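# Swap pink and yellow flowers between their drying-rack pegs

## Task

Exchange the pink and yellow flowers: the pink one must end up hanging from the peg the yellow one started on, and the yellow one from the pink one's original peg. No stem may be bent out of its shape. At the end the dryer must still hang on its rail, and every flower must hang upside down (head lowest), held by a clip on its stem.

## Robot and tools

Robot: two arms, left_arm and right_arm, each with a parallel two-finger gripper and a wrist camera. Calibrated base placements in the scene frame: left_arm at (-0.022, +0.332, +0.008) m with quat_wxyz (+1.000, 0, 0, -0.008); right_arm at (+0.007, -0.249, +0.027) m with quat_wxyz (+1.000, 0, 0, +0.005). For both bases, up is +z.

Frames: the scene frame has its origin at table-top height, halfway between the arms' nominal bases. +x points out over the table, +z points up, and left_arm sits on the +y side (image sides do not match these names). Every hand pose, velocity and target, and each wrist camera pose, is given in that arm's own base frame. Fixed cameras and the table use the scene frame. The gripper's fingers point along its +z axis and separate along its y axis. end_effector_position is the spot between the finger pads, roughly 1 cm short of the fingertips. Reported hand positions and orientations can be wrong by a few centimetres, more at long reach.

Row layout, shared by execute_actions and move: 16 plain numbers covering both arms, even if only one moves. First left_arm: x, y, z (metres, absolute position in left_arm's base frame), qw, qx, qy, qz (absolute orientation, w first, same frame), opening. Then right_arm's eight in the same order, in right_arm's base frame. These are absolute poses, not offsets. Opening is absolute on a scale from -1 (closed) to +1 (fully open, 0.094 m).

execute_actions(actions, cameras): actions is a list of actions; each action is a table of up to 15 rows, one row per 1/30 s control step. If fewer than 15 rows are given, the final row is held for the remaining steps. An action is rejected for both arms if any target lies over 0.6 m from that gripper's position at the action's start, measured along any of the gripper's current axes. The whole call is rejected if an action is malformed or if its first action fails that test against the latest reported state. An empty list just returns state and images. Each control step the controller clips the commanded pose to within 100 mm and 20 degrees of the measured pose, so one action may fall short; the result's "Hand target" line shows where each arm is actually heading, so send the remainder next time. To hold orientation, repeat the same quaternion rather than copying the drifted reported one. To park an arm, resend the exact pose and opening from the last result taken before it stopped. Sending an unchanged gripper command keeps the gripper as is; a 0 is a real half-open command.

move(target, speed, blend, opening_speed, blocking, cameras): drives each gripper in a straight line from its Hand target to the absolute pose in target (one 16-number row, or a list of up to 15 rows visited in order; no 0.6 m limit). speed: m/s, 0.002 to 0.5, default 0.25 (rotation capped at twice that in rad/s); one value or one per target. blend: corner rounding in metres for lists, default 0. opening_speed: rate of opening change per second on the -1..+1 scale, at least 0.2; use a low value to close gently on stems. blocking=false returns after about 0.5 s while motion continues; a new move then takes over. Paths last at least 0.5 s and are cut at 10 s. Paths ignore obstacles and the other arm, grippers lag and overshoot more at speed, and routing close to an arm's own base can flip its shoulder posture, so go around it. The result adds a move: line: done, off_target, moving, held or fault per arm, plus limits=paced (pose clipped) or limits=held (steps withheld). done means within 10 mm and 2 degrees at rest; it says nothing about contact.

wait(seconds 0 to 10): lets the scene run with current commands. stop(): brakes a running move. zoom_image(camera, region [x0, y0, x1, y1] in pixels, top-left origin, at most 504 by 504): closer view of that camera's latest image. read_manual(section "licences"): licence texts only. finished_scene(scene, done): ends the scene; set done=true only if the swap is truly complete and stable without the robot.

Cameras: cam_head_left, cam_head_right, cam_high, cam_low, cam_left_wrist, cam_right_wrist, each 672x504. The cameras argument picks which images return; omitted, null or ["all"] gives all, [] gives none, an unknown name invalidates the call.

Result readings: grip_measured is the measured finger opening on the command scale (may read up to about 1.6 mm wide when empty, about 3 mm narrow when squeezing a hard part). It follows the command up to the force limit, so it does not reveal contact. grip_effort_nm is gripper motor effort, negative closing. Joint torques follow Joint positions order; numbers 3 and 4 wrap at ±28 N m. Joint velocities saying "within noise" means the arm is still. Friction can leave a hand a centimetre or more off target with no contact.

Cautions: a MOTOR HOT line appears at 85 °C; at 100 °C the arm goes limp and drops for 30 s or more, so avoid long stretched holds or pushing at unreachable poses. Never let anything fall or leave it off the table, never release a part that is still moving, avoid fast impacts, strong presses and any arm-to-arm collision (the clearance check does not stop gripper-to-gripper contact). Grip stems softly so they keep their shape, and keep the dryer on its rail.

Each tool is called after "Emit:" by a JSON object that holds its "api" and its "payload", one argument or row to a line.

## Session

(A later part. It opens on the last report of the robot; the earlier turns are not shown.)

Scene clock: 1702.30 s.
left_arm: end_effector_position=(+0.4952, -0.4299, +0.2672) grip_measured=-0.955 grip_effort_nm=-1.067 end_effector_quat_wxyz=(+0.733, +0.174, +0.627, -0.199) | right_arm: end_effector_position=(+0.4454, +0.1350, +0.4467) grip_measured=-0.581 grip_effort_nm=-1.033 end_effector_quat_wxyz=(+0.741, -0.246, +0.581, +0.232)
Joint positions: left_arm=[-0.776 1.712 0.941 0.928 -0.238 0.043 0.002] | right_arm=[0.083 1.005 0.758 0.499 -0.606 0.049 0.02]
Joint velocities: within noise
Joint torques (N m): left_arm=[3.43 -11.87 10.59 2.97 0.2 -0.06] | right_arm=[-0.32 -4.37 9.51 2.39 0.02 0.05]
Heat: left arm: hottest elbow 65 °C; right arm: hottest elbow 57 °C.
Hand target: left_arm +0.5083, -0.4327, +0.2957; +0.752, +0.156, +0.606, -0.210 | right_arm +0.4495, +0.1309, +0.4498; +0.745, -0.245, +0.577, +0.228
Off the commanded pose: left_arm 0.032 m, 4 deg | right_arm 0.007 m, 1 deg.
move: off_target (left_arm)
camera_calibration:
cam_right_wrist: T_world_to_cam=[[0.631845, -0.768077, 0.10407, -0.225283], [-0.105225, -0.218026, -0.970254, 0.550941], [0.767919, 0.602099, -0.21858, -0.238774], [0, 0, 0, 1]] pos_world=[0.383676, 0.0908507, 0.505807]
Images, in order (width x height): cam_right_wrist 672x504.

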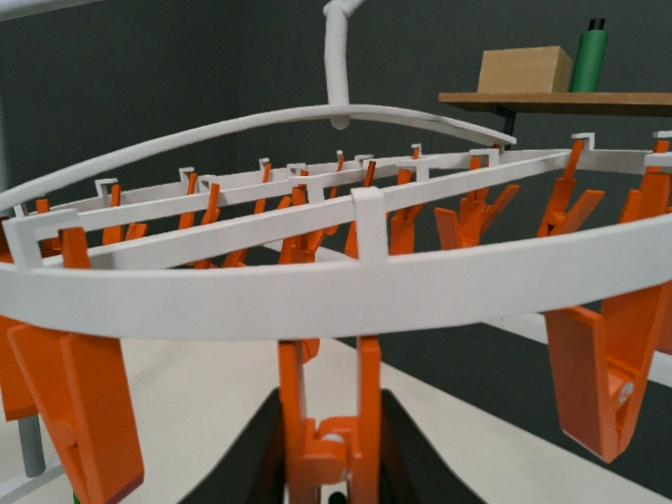

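Emit:
{"api": "move", "payload": {
  "target": [0.5112, -0.4335, 0.2957, 0.7497, 0.1493, 0.6074, -0.2178, -1.0, 0.4495, 0.1310, 0.450, 0.7463, -0.2452, 0.5776, 0.2281, -0.72],
  "speed": 0.02,
  "cameras": ["cam_right_wrist"]
}}

Emit:
{"api": "zoom_image", "payload": {
  "camera": "cam_right_wrist",
  "region": [300, 450, 372, 504]
}}

Scene clock: 1717.30 s.
left_arm: end_effector_position=(+0.4960, -0.4291, +0.2673) grip_measured=-0.955 grip_effort_nm=-1.062 end_effector_quat_wxyz=(+0.730, +0.168, +0.629, -0.206) | right_arm: end_effector_position=(+0.4454, +0.1350, +0.4467) grip_measured=-0.581 grip_effort_nm=-1.038 end_effector_quat_wxyz=(+0.741, -0.246, +0.581, +0.232)
Joint positions: left_arm=[-0.773 1.712 0.941 0.928 -0.235 0.022 0.002] | right_arm=[0.083 1.005 0.758 0.499 -0.606 0.049 0.02]
Joint velocities: within noise
Joint torques (N m): left_arm=[3.37 -11.81 10.62 2.96 0.17 -0.09] | right_arm=[-0.44 -4.19 9.52 2.41 0.01 0.04]
Heat: left arm: hottest elbow 65 °C; right arm: hottest elbow 57 °C.
Hand target: left_arm +0.5094, -0.4320, +0.2957; +0.749, +0.150, +0.607, -0.218 | right_arm +0.4495, +0.1310, +0.4499; +0.745, -0.245, +0.577, +0.228
Off the commanded pose: left_arm 0.033 m, 4 deg | right_arm 0.007 m, 1 deg.
move: off_target (left_arm)
camera_calibration:
cam_right_wrist: T_world_to_cam=[[0.631845, -0.768077, 0.10407, -0.225283], [-0.105225, -0.218026, -0.970254, 0.550941], [0.767919, 0.602099, -0.21858, -0.238774], [0, 0, 0, 1]] pos_world=[0.383676, 0.0908507, 0.505807]
Images, in order (width x height): cam_right_wrist 672x504.

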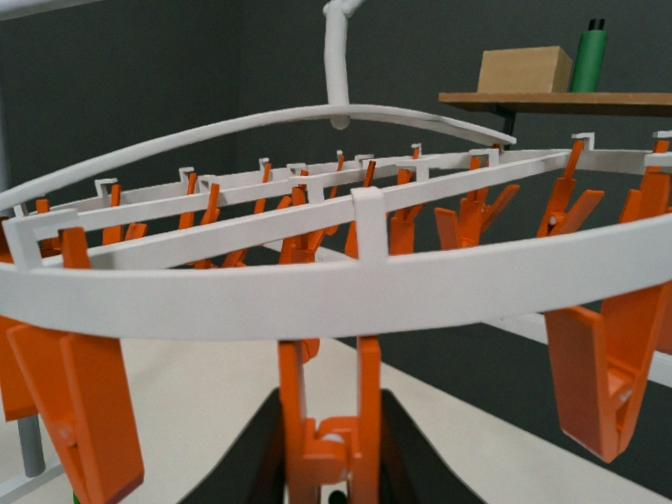

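Scaled by 7.000 from the camera's 672x504 image, which has a finer 960x720 frame.

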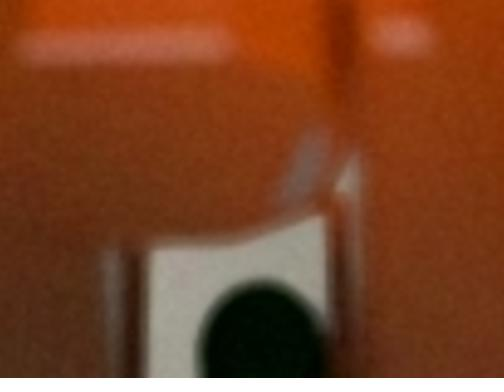

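Emit:
{"api": "wait", "payload": {
  "seconds": 0.1,
  "cameras": ["cam_head_left"]
}}

Emit:
{"api": "zoom_image", "payload": {
  "camera": "cam_head_left",
  "region": [310, 40, 350, 100]
}}

Scene clock: 1725.70 s.
left_arm: end_effector_position=(+0.4960, -0.4291, +0.2673) grip_measured=-0.955 grip_effort_nm=-1.062 end_effector_quat_wxyz=(+0.730, +0.168, +0.629, -0.207) | right_arm: end_effector_position=(+0.4454, +0.1350, +0.4467) grip_measured=-0.581 grip_effort_nm=-1.033 end_effector_quat_wxyz=(+0.741, -0.246, +0.581, +0.232)
Joint positions: left_arm=[-0.773 1.712 0.941 0.928 -0.234 0.021 0.002] | right_arm=[0.083 1.005 0.758 0.499 -0.606 0.049 0.02]
Joint velocities: within noise
Joint torques (N m): left_arm=[3.43 -11.75 10.63 2.96 0.16 -0.06] | right_arm=[-0.32 -4.25 9.48 2.4 0 0.04]
Heat: left arm: hottest elbow 65 °C; right arm: hottest elbow 57 °C.
Hand target: left_arm +0.5093, -0.4320, +0.2957; +0.749, +0.150, +0.607, -0.218 | right_arm +0.4495, +0.1310, +0.4499; +0.745, -0.245, +0.577, +0.228
Tool commands: left_gripper/opening=-1.0 right_gripper/opening=-0.72
Off the commanded pose: left_arm 0.033 m, 4 deg | right_arm 0.007 m, 1 deg.
wait: 0.10 s; at rest from the start
Images, in order (width x height): cam_head_left 672x504.

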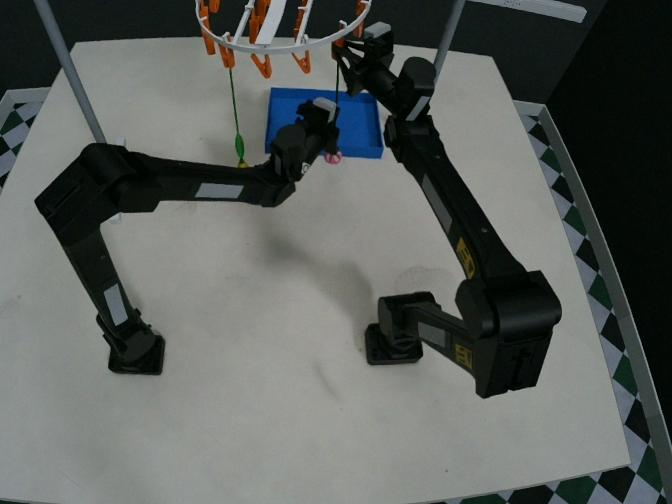

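Scaled by 8.400 from the camera's 672x504 image, which has a finer 960x720 frame.

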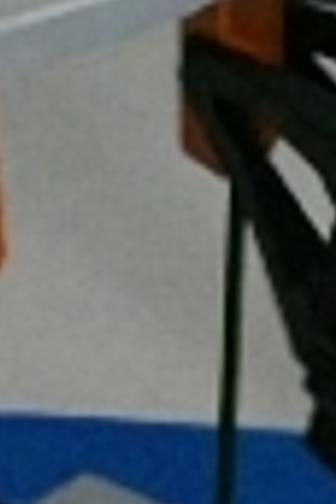

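Emit:
{"api": "move", "payload": {
  "target": [0.5112, -0.4335, 0.2969, 0.7523, 0.1483, 0.6040, -0.2185, -1.0, 0.4495, 0.1310, 0.450, 0.7463, -0.2452, 0.5776, 0.2281, -0.72],
  "speed": 0.02,
  "cameras": ["cam_right_wrist"]
}}

Emit:
{"api": "zoom_image", "payload": {
  "camera": "cam_right_wrist",
  "region": [300, 450, 372, 504]
}}

Scene clock: 1745.63 s.
left_arm: end_effector_position=(+0.4957, -0.4288, +0.2696) grip_measured=-0.955 grip_effort_nm=-1.062 end_effector_quat_wxyz=(+0.733, +0.166, +0.626, -0.209) | right_arm: end_effector_position=(+0.4454, +0.1350, +0.4467) grip_measured=-0.581 grip_effort_nm=-1.033 end_effector_quat_wxyz=(+0.741, -0.246, +0.581, +0.232)
Joint positions: left_arm=[-0.773 1.712 0.941 0.938 -0.234 0.021 0.002] | right_arm=[0.083 1.005 0.758 0.499 -0.606 0.049 0.02]
Joint velocities: within noise
Joint torques (N m): left_arm=[3.43 -11.63 10.69 3.03 0.16 -0.03] | right_arm=[-0.32 -4.31 9.51 2.37 0.01 0.03]
Heat: left arm: hottest elbow 65 °C; right arm: hottest elbow 57 °C.
Hand target: left_arm +0.5093, -0.4320, +0.2968; +0.752, +0.149, +0.604, -0.218 | right_arm +0.4494, +0.1310, +0.4499; +0.745, -0.245, +0.577, +0.228
Off the commanded pose: left_arm 0.032 m, 4 deg | right_arm 0.007 m, 1 deg.
move: off_target (left_arm)
camera_calibration:
cam_right_wrist: T_world_to_cam=[[0.631845, -0.768077, 0.10407, -0.225283], [-0.105225, -0.218026, -0.970254, 0.550941], [0.767919, 0.602099, -0.21858, -0.238774], [0, 0, 0, 1]] pos_world=[0.383676, 0.0908507, 0.505807]
Images, in order (width x height): cam_right_wrist 672x504.

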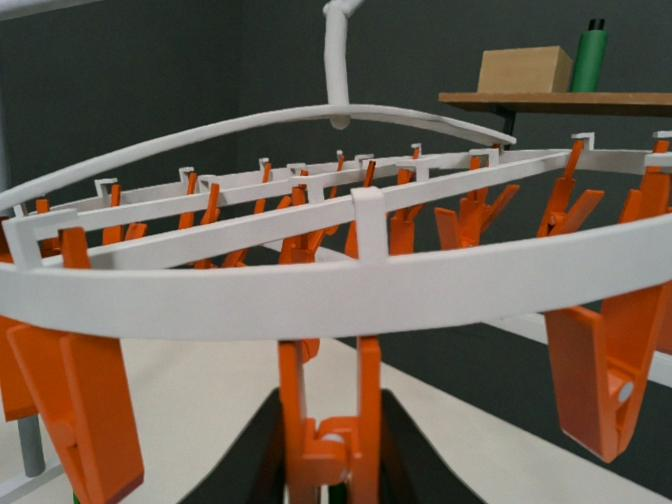

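Scaled by 7.000 from the camera's 672x504 image, which has a finer 960x720 frame.

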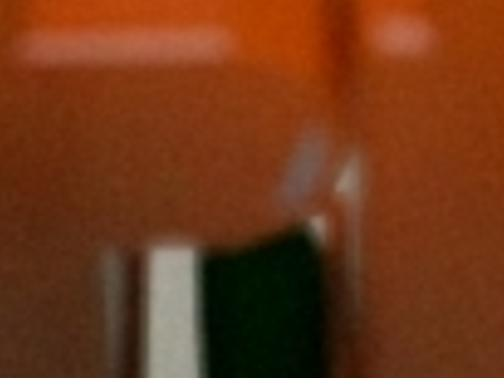

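Emit:
{"api": "move", "payload": {
  "target": [0.5112, -0.4335, 0.2969, 0.7523, 0.1483, 0.6040, -0.2185, -1.0, 0.4495, 0.1310, 0.450, 0.7463, -0.2452, 0.5776, 0.2281, -0.47],
  "speed": 0.02,
  "opening_speed": 0.2,
  "cameras": ["cam_right_wrist"]
}}

Emit:
{"api": "zoom_image", "payload": {
  "camera": "cam_right_wrist",
  "region": [280, 420, 392, 504]
}}

Scene clock: 1767.70 s.
left_arm: end_effector_position=(+0.4961, -0.4292, +0.2708) grip_measured=-0.955 grip_effort_nm=-1.067 end_effector_quat_wxyz=(+0.734, +0.165, +0.625, -0.209) | right_arm: end_effector_position=(+0.4453, +0.1351, +0.4467) grip_measured=-0.472 grip_effort_nm=0.081 end_effector_quat_wxyz=(+0.741, -0.246, +0.581, +0.232)
Joint positions: left_arm=[-0.773 1.712 0.943 0.938 -0.234 0.021 0.002] | right_arm=[0.083 1.005 0.758 0.499 -0.606 0.049 0.025]
Joint velocities: within noise
Joint torques (N m): left_arm=[3.43 -11.63 10.59 2.99 0.16 -0.03] | right_arm=[-0.26 -4.19 9.54 2.39 0.02 0.03]
Heat: left arm: hottest elbow 66 °C; right arm: hottest elbow 57 °C.
Hand target: left_arm +0.5095, -0.4321, +0.2968; +0.752, +0.149, +0.604, -0.218 | right_arm +0.4493, +0.1310, +0.4500; +0.745, -0.245, +0.577, +0.228
Off the commanded pose: left_arm 0.030 m, 4 deg | right_arm 0.007 m, 1 deg.
move: off_target (left_arm)
camera_calibration:
cam_right_wrist: T_world_to_cam=[[0.632128, -0.767833, 0.104148, -0.225411], [-0.105137, -0.218157, -0.970234, 0.550908], [0.767698, 0.602362, -0.218631, -0.23869], [0, 0, 0, 1]] pos_world=[0.383652, 0.0908842, 0.505801]
Images, in order (width x height): cam_right_wrist 672x504.

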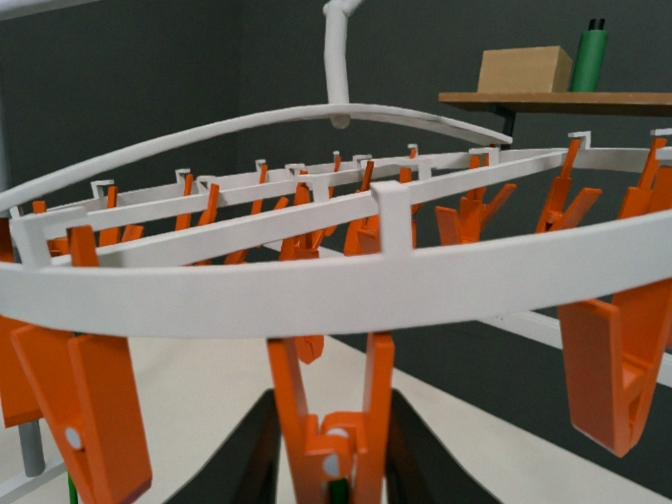

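Scaled by 4.500 from the camera's 672x504 image, which has a finer 960x720 frame.

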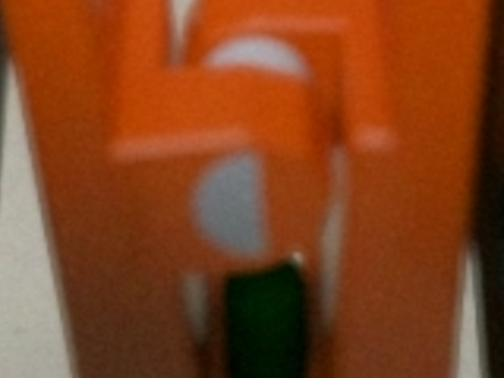

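Emit:
{"api": "move", "payload": {
  "target": [0.5112, -0.4335, 0.2964, 0.7523, 0.1483, 0.6040, -0.2185, -1.0, 0.4495, 0.1310, 0.450, 0.7463, -0.2452, 0.5776, 0.2281, -0.36],
  "speed": 0.02,
  "opening_speed": 0.2,
  "cameras": ["cam_right_wrist"]
}}

Emit:
{"api": "zoom_image", "payload": {
  "camera": "cam_right_wrist",
  "region": [280, 420, 392, 504]
}}

Scene clock: 1776.17 s.
left_arm: end_effector_position=(+0.4962, -0.4293, +0.2710) grip_measured=-0.955 grip_effort_nm=-1.062 end_effector_quat_wxyz=(+0.734, +0.165, +0.625, -0.209) | right_arm: end_effector_position=(+0.4453, +0.1351, +0.4467) grip_measured=-0.362 grip_effort_nm=0.066 end_effector_quat_wxyz=(+0.741, -0.246, +0.581, +0.232)
Joint positions: left_arm=[-0.773 1.712 0.943 0.938 -0.234 0.021 0.002] | right_arm=[0.083 1.005 0.758 0.499 -0.606 0.049 0.03]
Joint velocities: within noise
Joint torques (N m): left_arm=[3.37 -11.52 10.52 3.03 0.16 -0.03] | right_arm=[-0.09 -4.54 9.52 2.36 0.02 0.03]
Heat: left arm: hottest elbow 69 °C; right arm: hottest elbow 57 °C.
Hand target: left_arm +0.5095, -0.4322, +0.2963; +0.752, +0.149, +0.604, -0.218 | right_arm +0.4493, +0.1310, +0.4500; +0.745, -0.245, +0.577, +0.228
Off the commanded pose: left_arm 0.030 m, 4 deg | right_arm 0.007 m, 1 deg.
move: off_target (left_arm)
camera_calibration:
cam_right_wrist: T_world_to_cam=[[0.632128, -0.767833, 0.104148, -0.225411], [-0.105137, -0.218157, -0.970234, 0.550908], [0.767698, 0.602362, -0.218631, -0.23869], [0, 0, 0, 1]] pos_world=[0.383652, 0.0908842, 0.505801]
Images, in order (width x height): cam_right_wrist 672x504.

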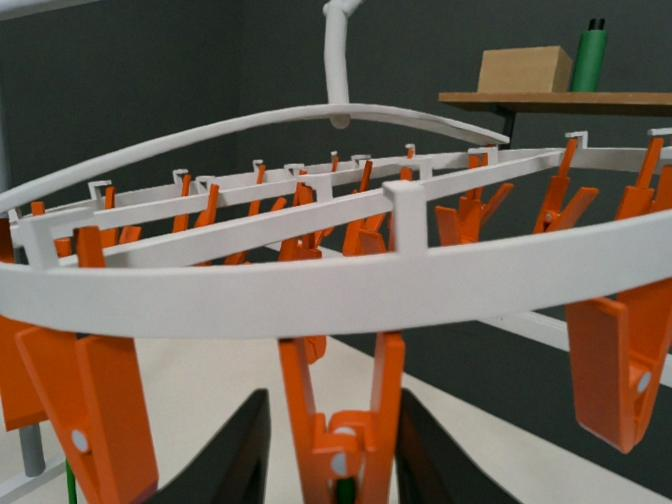

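Scaled by 4.500 from the camera's 672x504 image, which has a finer 960x720 frame.

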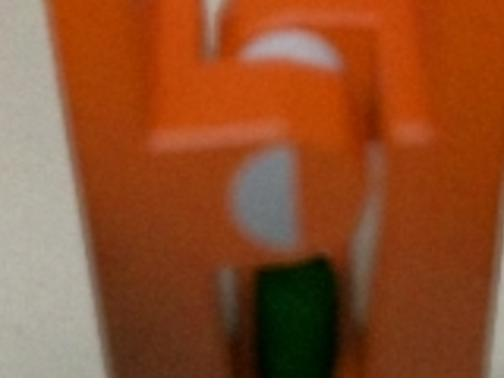

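Emit:
{"api": "move", "payload": {
  "target": [0.5112, -0.4335, 0.2954, 0.7523, 0.1483, 0.6040, -0.2185, -1.0, 0.4495, 0.1310, 0.450, 0.7463, -0.2452, 0.5776, 0.2281, 0.15],
  "speed": 0.02,
  "opening_speed": 0.4,
  "cameras": ["cam_right_wrist"]
}}

Emit:
{"api": "zoom_image", "payload": {
  "camera": "cam_right_wrist",
  "region": [280, 420, 392, 504]
}}

Scene clock: 1781.73 s.
left_arm: end_effector_position=(+0.4961, -0.4292, +0.2718) grip_measured=-0.955 grip_effort_nm=-1.067 end_effector_quat_wxyz=(+0.735, +0.165, +0.624, -0.210) | right_arm: end_effector_position=(+0.4453, +0.1351, +0.4467) grip_measured=+0.148 grip_effort_nm=0.071 end_effector_quat_wxyz=(+0.741, -0.246, +0.581, +0.232)
Joint positions: left_arm=[-0.773 1.712 0.943 0.942 -0.234 0.021 0.002] | right_arm=[0.083 1.005 0.758 0.499 -0.606 0.049 0.054]
Joint velocities: within noise
Joint torques (N m): left_arm=[3.43 -11.28 10.51 3.02 0.16 -0.03] | right_arm=[-0.21 -4.42 9.52 2.4 0.04 0.04]
Heat: left arm: hottest elbow 70 °C; right arm: hottest elbow 57 °C.
Hand target: left_arm +0.5096, -0.4322, +0.2954; +0.752, +0.149, +0.604, -0.219 | right_arm +0.4493, +0.1310, +0.4500; +0.745, -0.245, +0.577, +0.228
Off the commanded pose: left_arm 0.028 m, 4 deg | right_arm 0.007 m, 1 deg.
move: off_target (left_arm)
camera_calibration:
cam_right_wrist: T_world_to_cam=[[0.632128, -0.767833, 0.104148, -0.225411], [-0.105137, -0.218157, -0.970234, 0.550908], [0.767698, 0.602362, -0.218631, -0.23869], [0, 0, 0, 1]] pos_world=[0.383652, 0.0908842, 0.505801]
Images, in order (width x height): cam_right_wrist 672x504.

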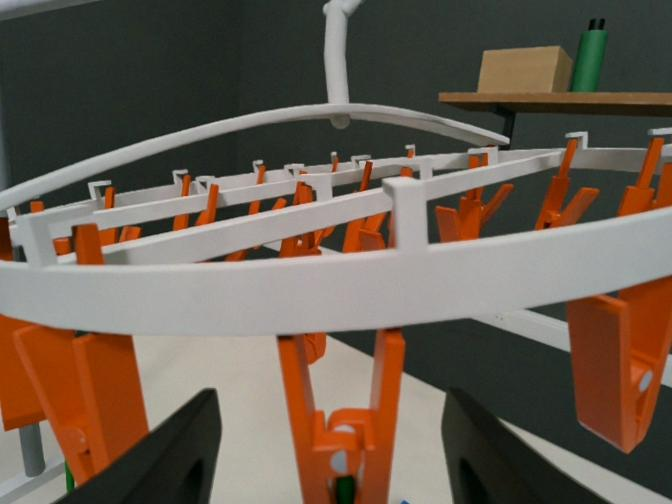

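Scaled by 4.500 from the camera's 672x504 image, which has a finer 960x720 frame.

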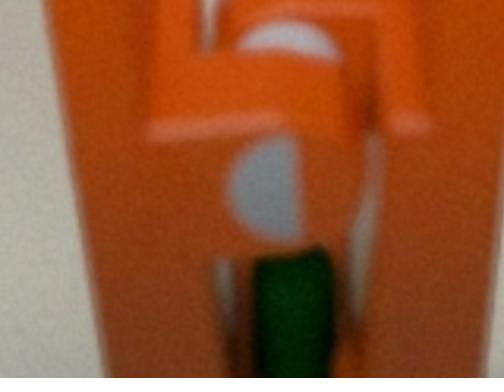

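Emit:
{"api": "move", "payload": {
  "target": [
    [0.5038, -0.4273, 0.2754, 0.7395, 0.1522, 0.6198, -0.2149, -1.0, 0.4122, 0.0993, 0.4398, 0.7463, -0.2452, 0.5776, 0.2281, 0.15],
    [0.5038, -0.4273, 0.2754, 0.7395, 0.1522, 0.6198, -0.2149, -1.0, 0.33, 0.03, 0.418, 0.7463, -0.2452, 0.5776, 0.2281, 0.15]
  ],
  "speed": [0.03, 0.12],
  "blend": 0.01,
  "cameras": ["cam_right_wrist"]
}}

Emit:
{"api": "zoom_image", "payload": {
  "camera": "cam_right_wrist",
  "region": [300, 250, 400, 350]
}}

Scene clock: 1791.60 s.
left_arm: end_effector_position=(+0.4961, -0.4292, +0.2718) grip_measured=-0.955 grip_effort_nm=-1.062 end_effector_quat_wxyz=(+0.734, +0.162, +0.624, -0.212) | right_arm: end_effector_position=(+0.3312, +0.0326, +0.4210) grip_measured=+0.149 grip_effort_nm=0.076 end_effector_quat_wxyz=(+0.745, -0.250, +0.576, +0.226)
Joint positions: left_arm=[-0.773 1.712 0.943 0.942 -0.234 0.013 0.002] | right_arm=[-0.356 0.692 0.508 0.602 -1.021 0.246 0.054]
Joint velocities: within noise
Joint torques (N m): left_arm=[3.25 -11.52 7.86 2.7 0.02 -0.06] | right_arm=[-0.32 0.21 8.01 2.07 0.15 0.18]
Heat: left arm: hottest elbow 71 °C; right arm: hottest elbow 57 °C.
Hand target: left_arm +0.5035, -0.4272, +0.2755; +0.739, +0.152, +0.620, -0.215 | right_arm +0.3301, +0.0300, +0.4180; +0.745, -0.245, +0.577, +0.227
Off the commanded pose: left_arm 0.009 m, 1 deg | right_arm 0.004 m, 1 deg.
move: done
camera_calibration:
cam_right_wrist: T_world_to_cam=[[0.626501, -0.769668, 0.12291, -0.235241], [-0.0887191, -0.22709, -0.969824, 0.486316], [0.774355, 0.596692, -0.210557, -0.100398], [0, 0, 0, 1]] pos_world=[0.268268, -0.0107129, 0.479415]
Images, in order (width x height): cam_right_wrist 672x504.

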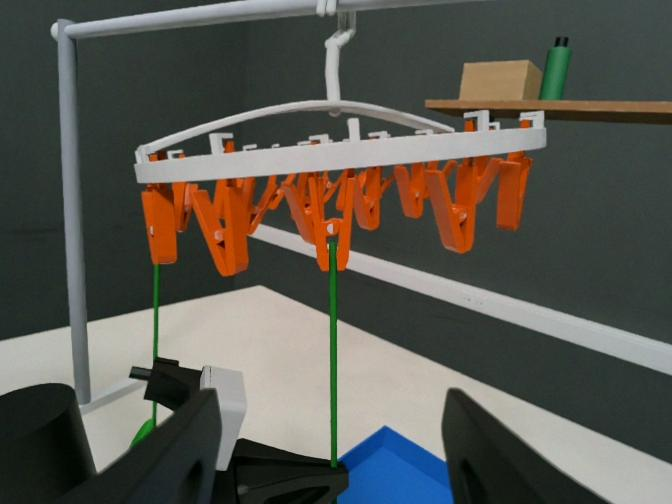

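Scaled by 5.040 from the camera's 672x504 image, which has a finer 960x720 frame.

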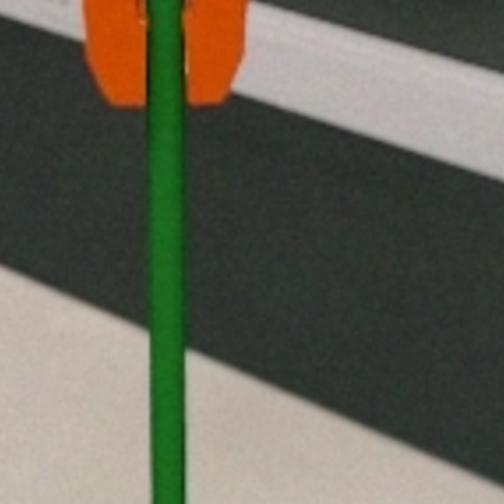

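Emit:
{"api": "zoom_image", "payload": {
  "camera": "cam_right_wrist",
  "region": [300, 190, 370, 280]
}}

Scaled by 5.600 from the camera's 672x504 image, which has a finer 960x720 frame.

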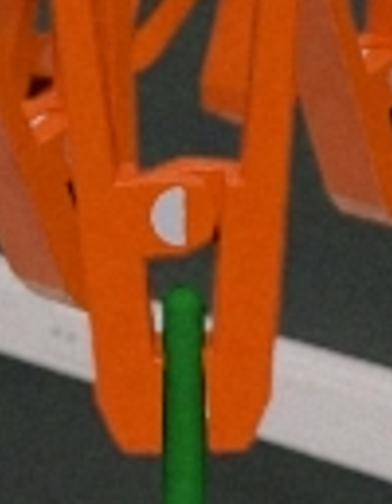

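Emit:
{"api": "move", "payload": {
  "target": [0.4975, -0.4220, 0.2584, 0.7297, 0.1587, 0.6318, -0.2079, -1.0, 0.33, 0.03, 0.418, 0.7463, -0.2452, 0.5776, 0.2281, 0.15],
  "speed": 0.02,
  "cameras": ["cam_right_wrist"]
}}

Emit:
{"api": "zoom_image", "payload": {
  "camera": "cam_right_wrist",
  "region": [300, 190, 370, 280]
}}

Scene clock: 1804.20 s.
left_arm: end_effector_position=(+0.4931, -0.4259, +0.2621) grip_measured=-0.955 grip_effort_nm=-1.072 end_effector_quat_wxyz=(+0.729, +0.165, +0.631, -0.209) | right_arm: end_effector_position=(+0.3311, +0.0327, +0.4212) grip_measured=+0.149 grip_effort_nm=0.066 end_effector_quat_wxyz=(+0.745, -0.250, +0.575, +0.226)
Joint positions: left_arm=[-0.773 1.712 0.924 0.942 -0.236 0.013 0.002] | right_arm=[-0.356 0.692 0.508 0.604 -1.022 0.248 0.054]
Joint velocities: within noise
Joint torques (N m): left_arm=[3.14 -11.58 6.69 2.58 -0.05 -0.03] | right_arm=[-0.21 0.32 8.03 2.03 0.15 0.18]
Heat: left arm: hottest elbow 69 °C; right arm: hottest elbow 55 °C.
Hand target: left_arm +0.4974, -0.4221, +0.2586; +0.730, +0.159, +0.632, -0.208 | right_arm +0.3301, +0.0301, +0.4180; +0.745, -0.245, +0.577, +0.228
Off the commanded pose: left_arm 0.007 m, 1 deg | right_arm 0.004 m, 1 deg.
move: done
camera_calibration:
cam_right_wrist: T_world_to_cam=[[0.62706, -0.769287, 0.122445, -0.23512], [-0.0883846, -0.226437, -0.970007, 0.486469], [0.77394, 0.597431, -0.209983, -0.100433], [0, 0, 0, 1]] pos_world=[0.26816, -0.0107183, 0.479578]
Images, in order (width x height): cam_right_wrist 672x504.

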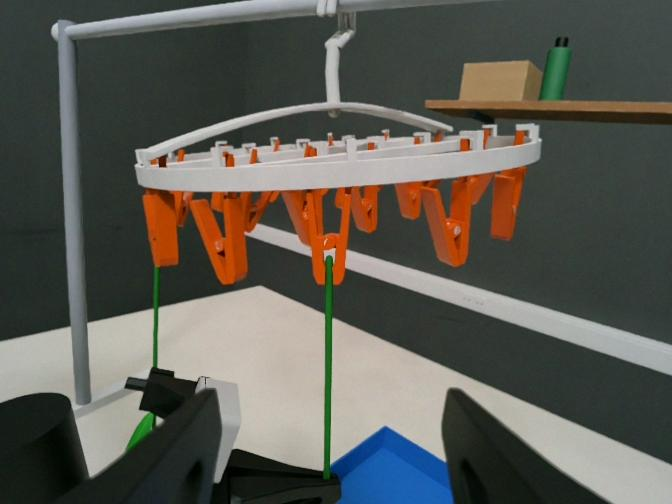

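Scaled by 5.600 from the camera's 672x504 image, which has a finer 960x720 frame.

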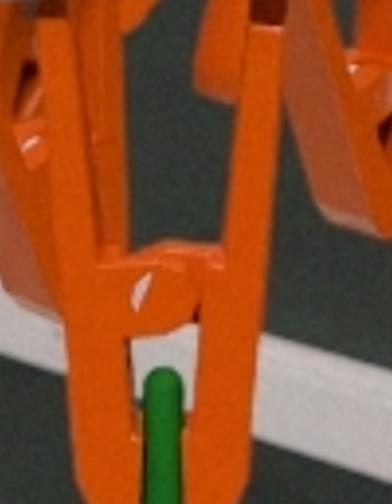

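Emit:
{"api": "move", "payload": {
  "target": [0.5100, -0.4344, 0.2957, 0.7507, 0.1524, 0.6065, -0.2138, -1.0, 0.33, 0.03, 0.418, 0.7463, -0.2452, 0.5776, 0.2281, 0.15],
  "speed": 0.02,
  "cameras": ["cam_right_wrist"]
}}

Scene clock: 1826.27 s.
left_arm: end_effector_position=(+0.4960, -0.4287, +0.2712) grip_measured=-0.955 grip_effort_nm=-1.067 end_effector_quat_wxyz=(+0.734, +0.162, +0.625, -0.211) | right_arm: end_effector_position=(+0.3310, +0.0327, +0.4214) grip_measured=+0.149 grip_effort_nm=0.071 end_effector_quat_wxyz=(+0.745, -0.250, +0.575, +0.226)
Joint positions: left_arm=[-0.773 1.712 0.942 0.942 -0.236 0.014 0.002] | right_arm=[-0.356 0.692 0.508 0.604 -1.022 0.249 0.054]
Joint velocities: within noise
Joint torques (N m): left_arm=[3.19 -11.81 10.55 2.39 0.08 0.16] | right_arm=[-0.26 0.21 8.03 2 0.13 0.18]
Heat: left arm: hottest elbow 64 °C; right arm: hottest elbow 52 °C.
Hand target: left_arm +0.5084, -0.4331, +0.2958; +0.751, +0.152, +0.606, -0.214 | right_arm +0.3301, +0.0301, +0.4180; +0.745, -0.245, +0.577, +0.228
Off the commanded pose: left_arm 0.029 m, 3 deg | right_arm 0.004 m, 1 deg.
move: off_target (left_arm)
camera_calibration:
cam_right_wrist: T_world_to_cam=[[0.627065, -0.769238, 0.122728, -0.235213], [-0.0879069, -0.226427, -0.970053, 0.48644], [0.773991, 0.597498, -0.209606, -0.100561], [0, 0, 0, 1]] pos_world=[0.268088, -0.0107067, 0.479662]
Images, in order (width x height): cam_right_wrist 672x504.

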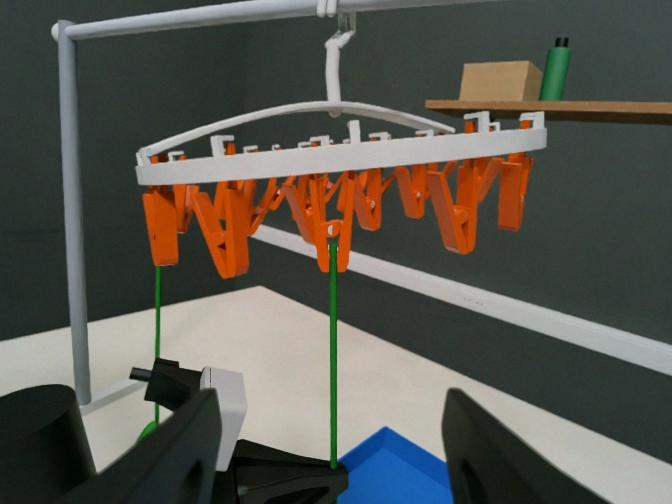

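Emit:
{"api": "move", "payload": {
  "target": [0.5100, -0.4344, 0.2950, 0.7507, 0.1524, 0.6065, -0.2138, -0.7, 0.33, 0.03, 0.418, 0.7463, -0.2452, 0.5776, 0.2281, 0.15],
  "speed": 0.02,
  "opening_speed": 0.2,
  "cameras": ["cam_right_wrist"]
}}

Emit:
{"api": "zoom_image", "payload": {
  "camera": "cam_right_wrist",
  "region": [300, 190, 370, 280]
}}

Scene clock: 1834.67 s.
left_arm: end_effector_position=(+0.4961, -0.4288, +0.2714) grip_measured=-0.702 grip_effort_nm=0.056 end_effector_quat_wxyz=(+0.734, +0.162, +0.625, -0.211) | right_arm: end_effector_position=(+0.3310, +0.0327, +0.4214) grip_measured=+0.149 grip_effort_nm=0.071 end_effector_quat_wxyz=(+0.745, -0.250, +0.575, +0.226)
Joint positions: left_arm=[-0.773 1.712 0.943 0.942 -0.236 0.014 0.014] | right_arm=[-0.356 0.692 0.508 0.604 -1.022 0.249 0.054]
Joint velocities: within noise
Joint torques (N m): left_arm=[3.19 -11.69 10.51 2.47 0.08 0.16] | right_arm=[-0.21 0.32 7.98 2.06 0.14 0.18]
Heat: left arm: hottest elbow 67 °C; right arm: hottest elbow 52 °C.
Hand target: left_arm +0.5085, -0.4332, +0.2950; +0.751, +0.152, +0.606, -0.214 | right_arm +0.3301, +0.0301, +0.4180; +0.745, -0.245, +0.577, +0.228
Off the commanded pose: left_arm 0.028 m, 3 deg | right_arm 0.004 m, 1 deg.
move: off_target (left_arm)
camera_calibration:
cam_right_wrist: T_world_to_cam=[[0.627065, -0.769238, 0.122728, -0.235213], [-0.0879069, -0.226427, -0.970053, 0.48644], [0.773991, 0.597498, -0.209606, -0.100561], [0, 0, 0, 1]] pos_world=[0.268088, -0.0107067, 0.479662]
Images, in order (width x height): cam_right_wrist 672x504.

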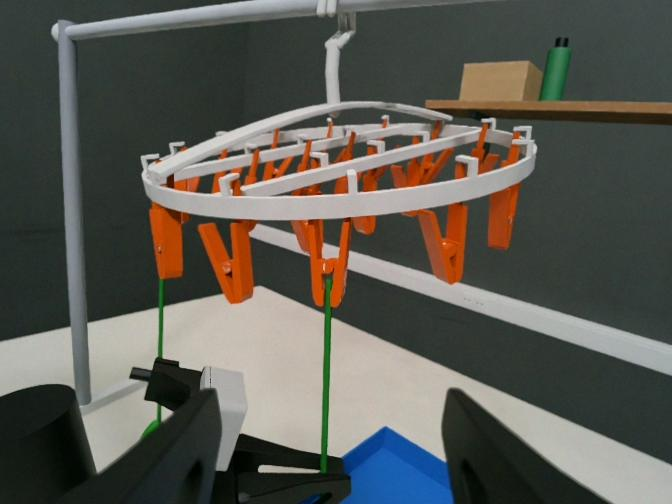

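Scaled by 5.600 from the camera's 672x504 image, which has a finer 960x720 frame.

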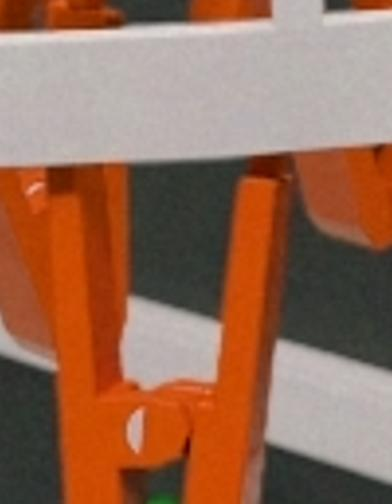

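Emit:
{"api": "move", "payload": {
  "target": [
    [0.5100, -0.4344, 0.2950, 0.7507, 0.1524, 0.6065, -0.2138, 0.3, 0.33, 0.03, 0.418, 0.7463, -0.2452, 0.5776, 0.2281, 0.15],
    [0.4675, -0.4099, 0.2800, 0.7453, 0.1646, 0.6144, -0.1997, 0.3, 0.33, 0.03, 0.418, 0.7463, -0.2452, 0.5776, 0.2281, 0.15],
    [0.363, -0.349, 0.250, 0.7345, 0.1681, 0.6273, -0.1968, 0.3, 0.33, 0.03, 0.418, 0.7463, -0.2452, 0.5776, 0.2281, 0.15]
  ],
  "speed": [0.03, 0.03, 0.08],
  "blend": [0, 0.01, 0],
  "opening_speed": 0.5,
  "cameras": ["cam_right_wrist"]
}}

Emit:
{"api": "zoom_image", "payload": {
  "camera": "cam_right_wrist",
  "region": [290, 220, 370, 320]
}}

Scene clock: 1848.03 s.
left_arm: end_effector_position=(+0.3690, -0.3475, +0.2369) grip_measured=+0.298 grip_effort_nm=0.056 end_effector_quat_wxyz=(+0.724, +0.171, +0.641, -0.190) | right_arm: end_effector_position=(+0.3310, +0.0327, +0.4214) grip_measured=+0.149 grip_effort_nm=0.066 end_effector_quat_wxyz=(+0.745, -0.250, +0.575, +0.226)
Joint positions: left_arm=[-0.872 1.451 0.513 1.067 -0.352 0.048 0.061] | right_arm=[-0.356 0.692 0.508 0.604 -1.022 0.249 0.054]
Joint velocities: within noise
Joint torques (N m): left_arm=[1.73 -9 5.71 2.95 -0.06 0.15] | right_arm=[-0.32 0.15 7.99 2 0.14 0.19]
Heat: left arm: hottest elbow 68 °C; right arm: hottest elbow 51 °C.
Hand target: left_arm +0.3632, -0.3488, +0.2499; +0.734, +0.168, +0.627, -0.197 | right_arm +0.3301, +0.0301, +0.4180; +0.745, -0.245, +0.577, +0.228
Off the commanded pose: left_arm 0.015 m, 2 deg | right_arm 0.004 m, 1 deg.
move: off_target (left_arm)
camera_calibration:
cam_right_wrist: T_world_to_cam=[[0.627065, -0.769238, 0.122728, -0.235213], [-0.0879069, -0.226427, -0.970053, 0.48644], [0.773991, 0.597498, -0.209606, -0.100561], [0, 0, 0, 1]] pos_world=[0.268088, -0.0107067, 0.479662]
Images, in order (width x height): cam_right_wrist 672x504.

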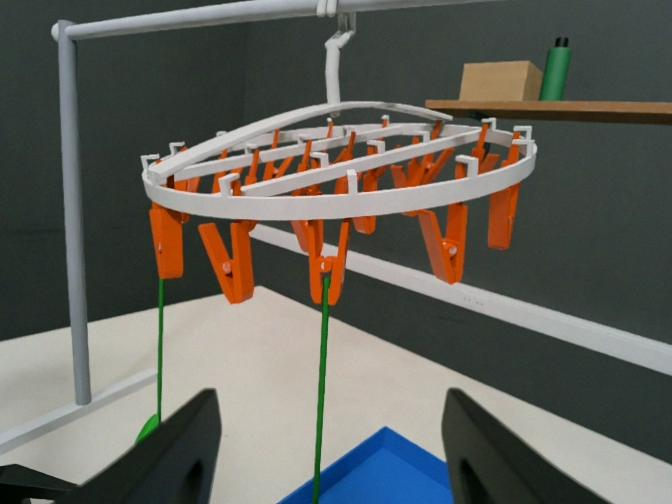

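Scaled by 5.040 from the camera's 672x504 image, which has a finer 960x720 frame.

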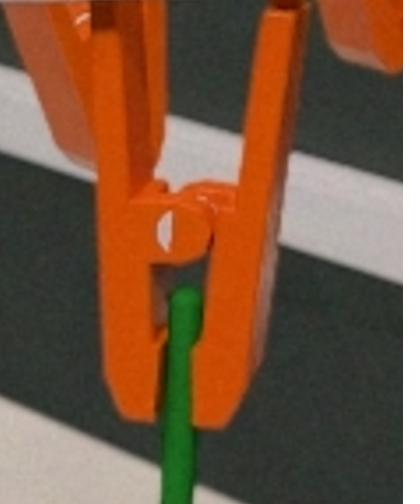

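Emit:
{"api": "wait", "payload": {
  "seconds": 1.5,
  "cameras": ["cam_head_right", "cam_low"]
}}

Scene clock: 1851.27 s.
left_arm: end_effector_position=(+0.3689, -0.3476, +0.2368) grip_measured=+0.298 grip_effort_nm=0.056 end_effector_quat_wxyz=(+0.724, +0.171, +0.641, -0.190) | right_arm: end_effector_position=(+0.3310, +0.0327, +0.4214) grip_measured=+0.149 grip_effort_nm=0.071 end_effector_quat_wxyz=(+0.745, -0.250, +0.575, +0.226)
Joint positions: left_arm=[-0.872 1.451 0.513 1.067 -0.353 0.049 0.061] | right_arm=[-0.356 0.692 0.508 0.604 -1.022 0.249 0.054]
Joint velocities: within noise
Joint torques (N m): left_arm=[1.67 -9.05 5.7 2.95 -0.03 0.16] | right_arm=[-0.26 0.09 8.01 2.04 0.14 0.2]
Heat: left arm: hottest elbow 67 °C; right arm: hottest elbow 51 °C.
Hand target: left_arm +0.3631, -0.3490, +0.2498; +0.734, +0.168, +0.627, -0.197 | right_arm +0.3301, +0.0301, +0.4180; +0.745, -0.245, +0.577, +0.228
Tool commands: left_gripper/opening=+0.3 right_gripper/opening=+0.15
Off the commanded pose: left_arm 0.014 m, 2 deg | right_arm 0.004 m, 1 deg.
wait: 1.50 s; at rest from the start
Images, in order (width x height): cam_head_right 672x504, cam_low 672x504.

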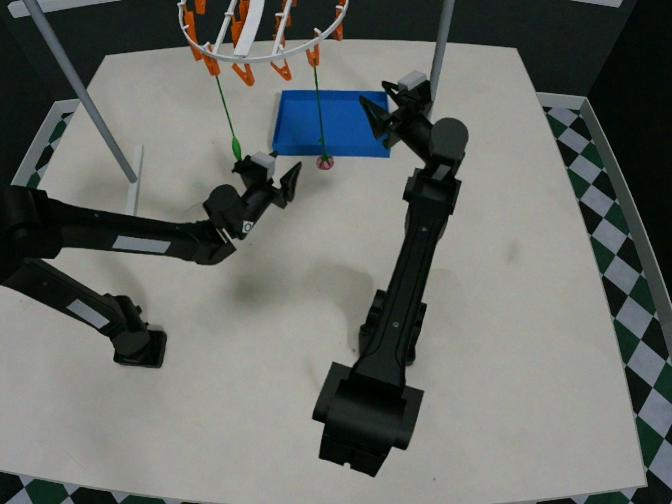

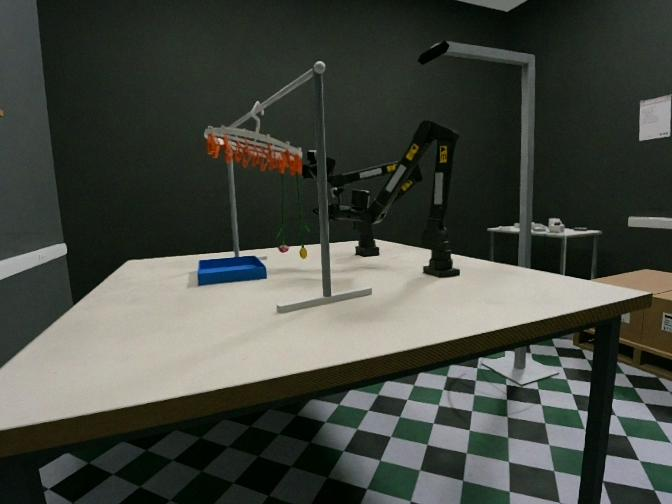

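Emit:
{"api": "move", "payload": {
  "target": [0.305, -0.305, 0.235, 0.7345, 0.1681, 0.6273, -0.1968, 0.3, 0.33, 0.03, 0.418, 0.7463, -0.2452, 0.5776, 0.2281, 0.15],
  "speed": 0.1,
  "cameras": ["cam_right_wrist"]
}}

Emit:
{"api": "zoom_image", "payload": {
  "camera": "cam_right_wrist",
  "region": [290, 220, 370, 320]
}}

Scene clock: 1873.97 s.
left_arm: end_effector_position=(+0.3101, -0.3040, +0.2244) grip_measured=+0.298 grip_effort_nm=0.051 end_effector_quat_wxyz=(+0.725, +0.171, +0.639, -0.190) | right_arm: end_effector_position=(+0.3310, +0.0327, +0.4214) grip_measured=+0.149 grip_effort_nm=0.066 end_effector_quat_wxyz=(+0.745, -0.250, +0.575, +0.226)
Joint positions: left_arm=[-0.934 1.317 0.319 1.134 -0.414 0.059 0.061] | right_arm=[-0.356 0.692 0.508 0.604 -1.022 0.249 0.054]
Joint velocities: within noise
Joint torques (N m): left_arm=[1.73 -6.48 5.31 2.92 -0.05 0.16] | right_arm=[-0.09 0.32 8.02 2.04 0.14 0.18]
Heat: left arm: hottest elbow 61 °C; right arm: hottest elbow 50 °C.
Hand target: left_arm +0.3051, -0.3050, +0.2348; +0.734, +0.168, +0.627, -0.197 | right_arm +0.3301, +0.0301, +0.4180; +0.745, -0.245, +0.577, +0.228
Off the commanded pose: left_arm 0.012 m, 2 deg | right_arm 0.004 m, 1 deg.
move: off_target (left_arm)
camera_calibration:
cam_right_wrist: T_world_to_cam=[[0.627065, -0.769238, 0.122728, -0.235213], [-0.0879069, -0.226427, -0.970053, 0.48644], [0.773991, 0.597498, -0.209606, -0.100561], [0, 0, 0, 1]] pos_world=[0.268088, -0.0107067, 0.479662]
Images, in order (width x height): cam_right_wrist 672x504.

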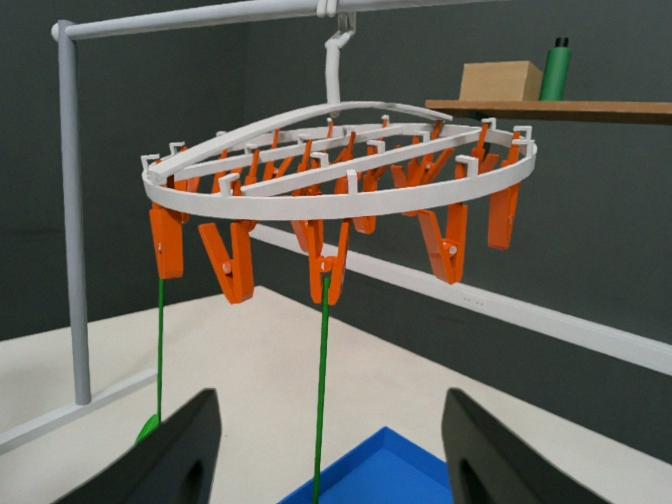

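Scaled by 5.040 from the camera's 672x504 image, which has a finer 960x720 frame.

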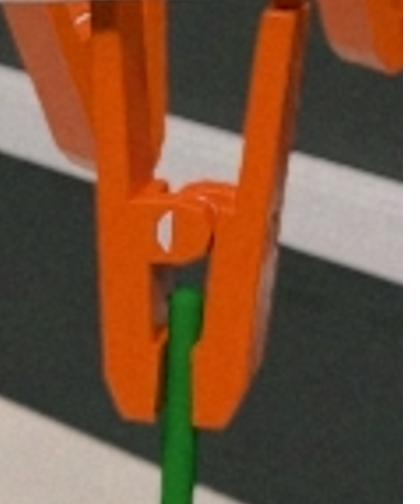

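Emit:
{"api": "finished_scene", "payload": {
  "scene": 2,
  "done": true
}}

The scene is finished: the task was done.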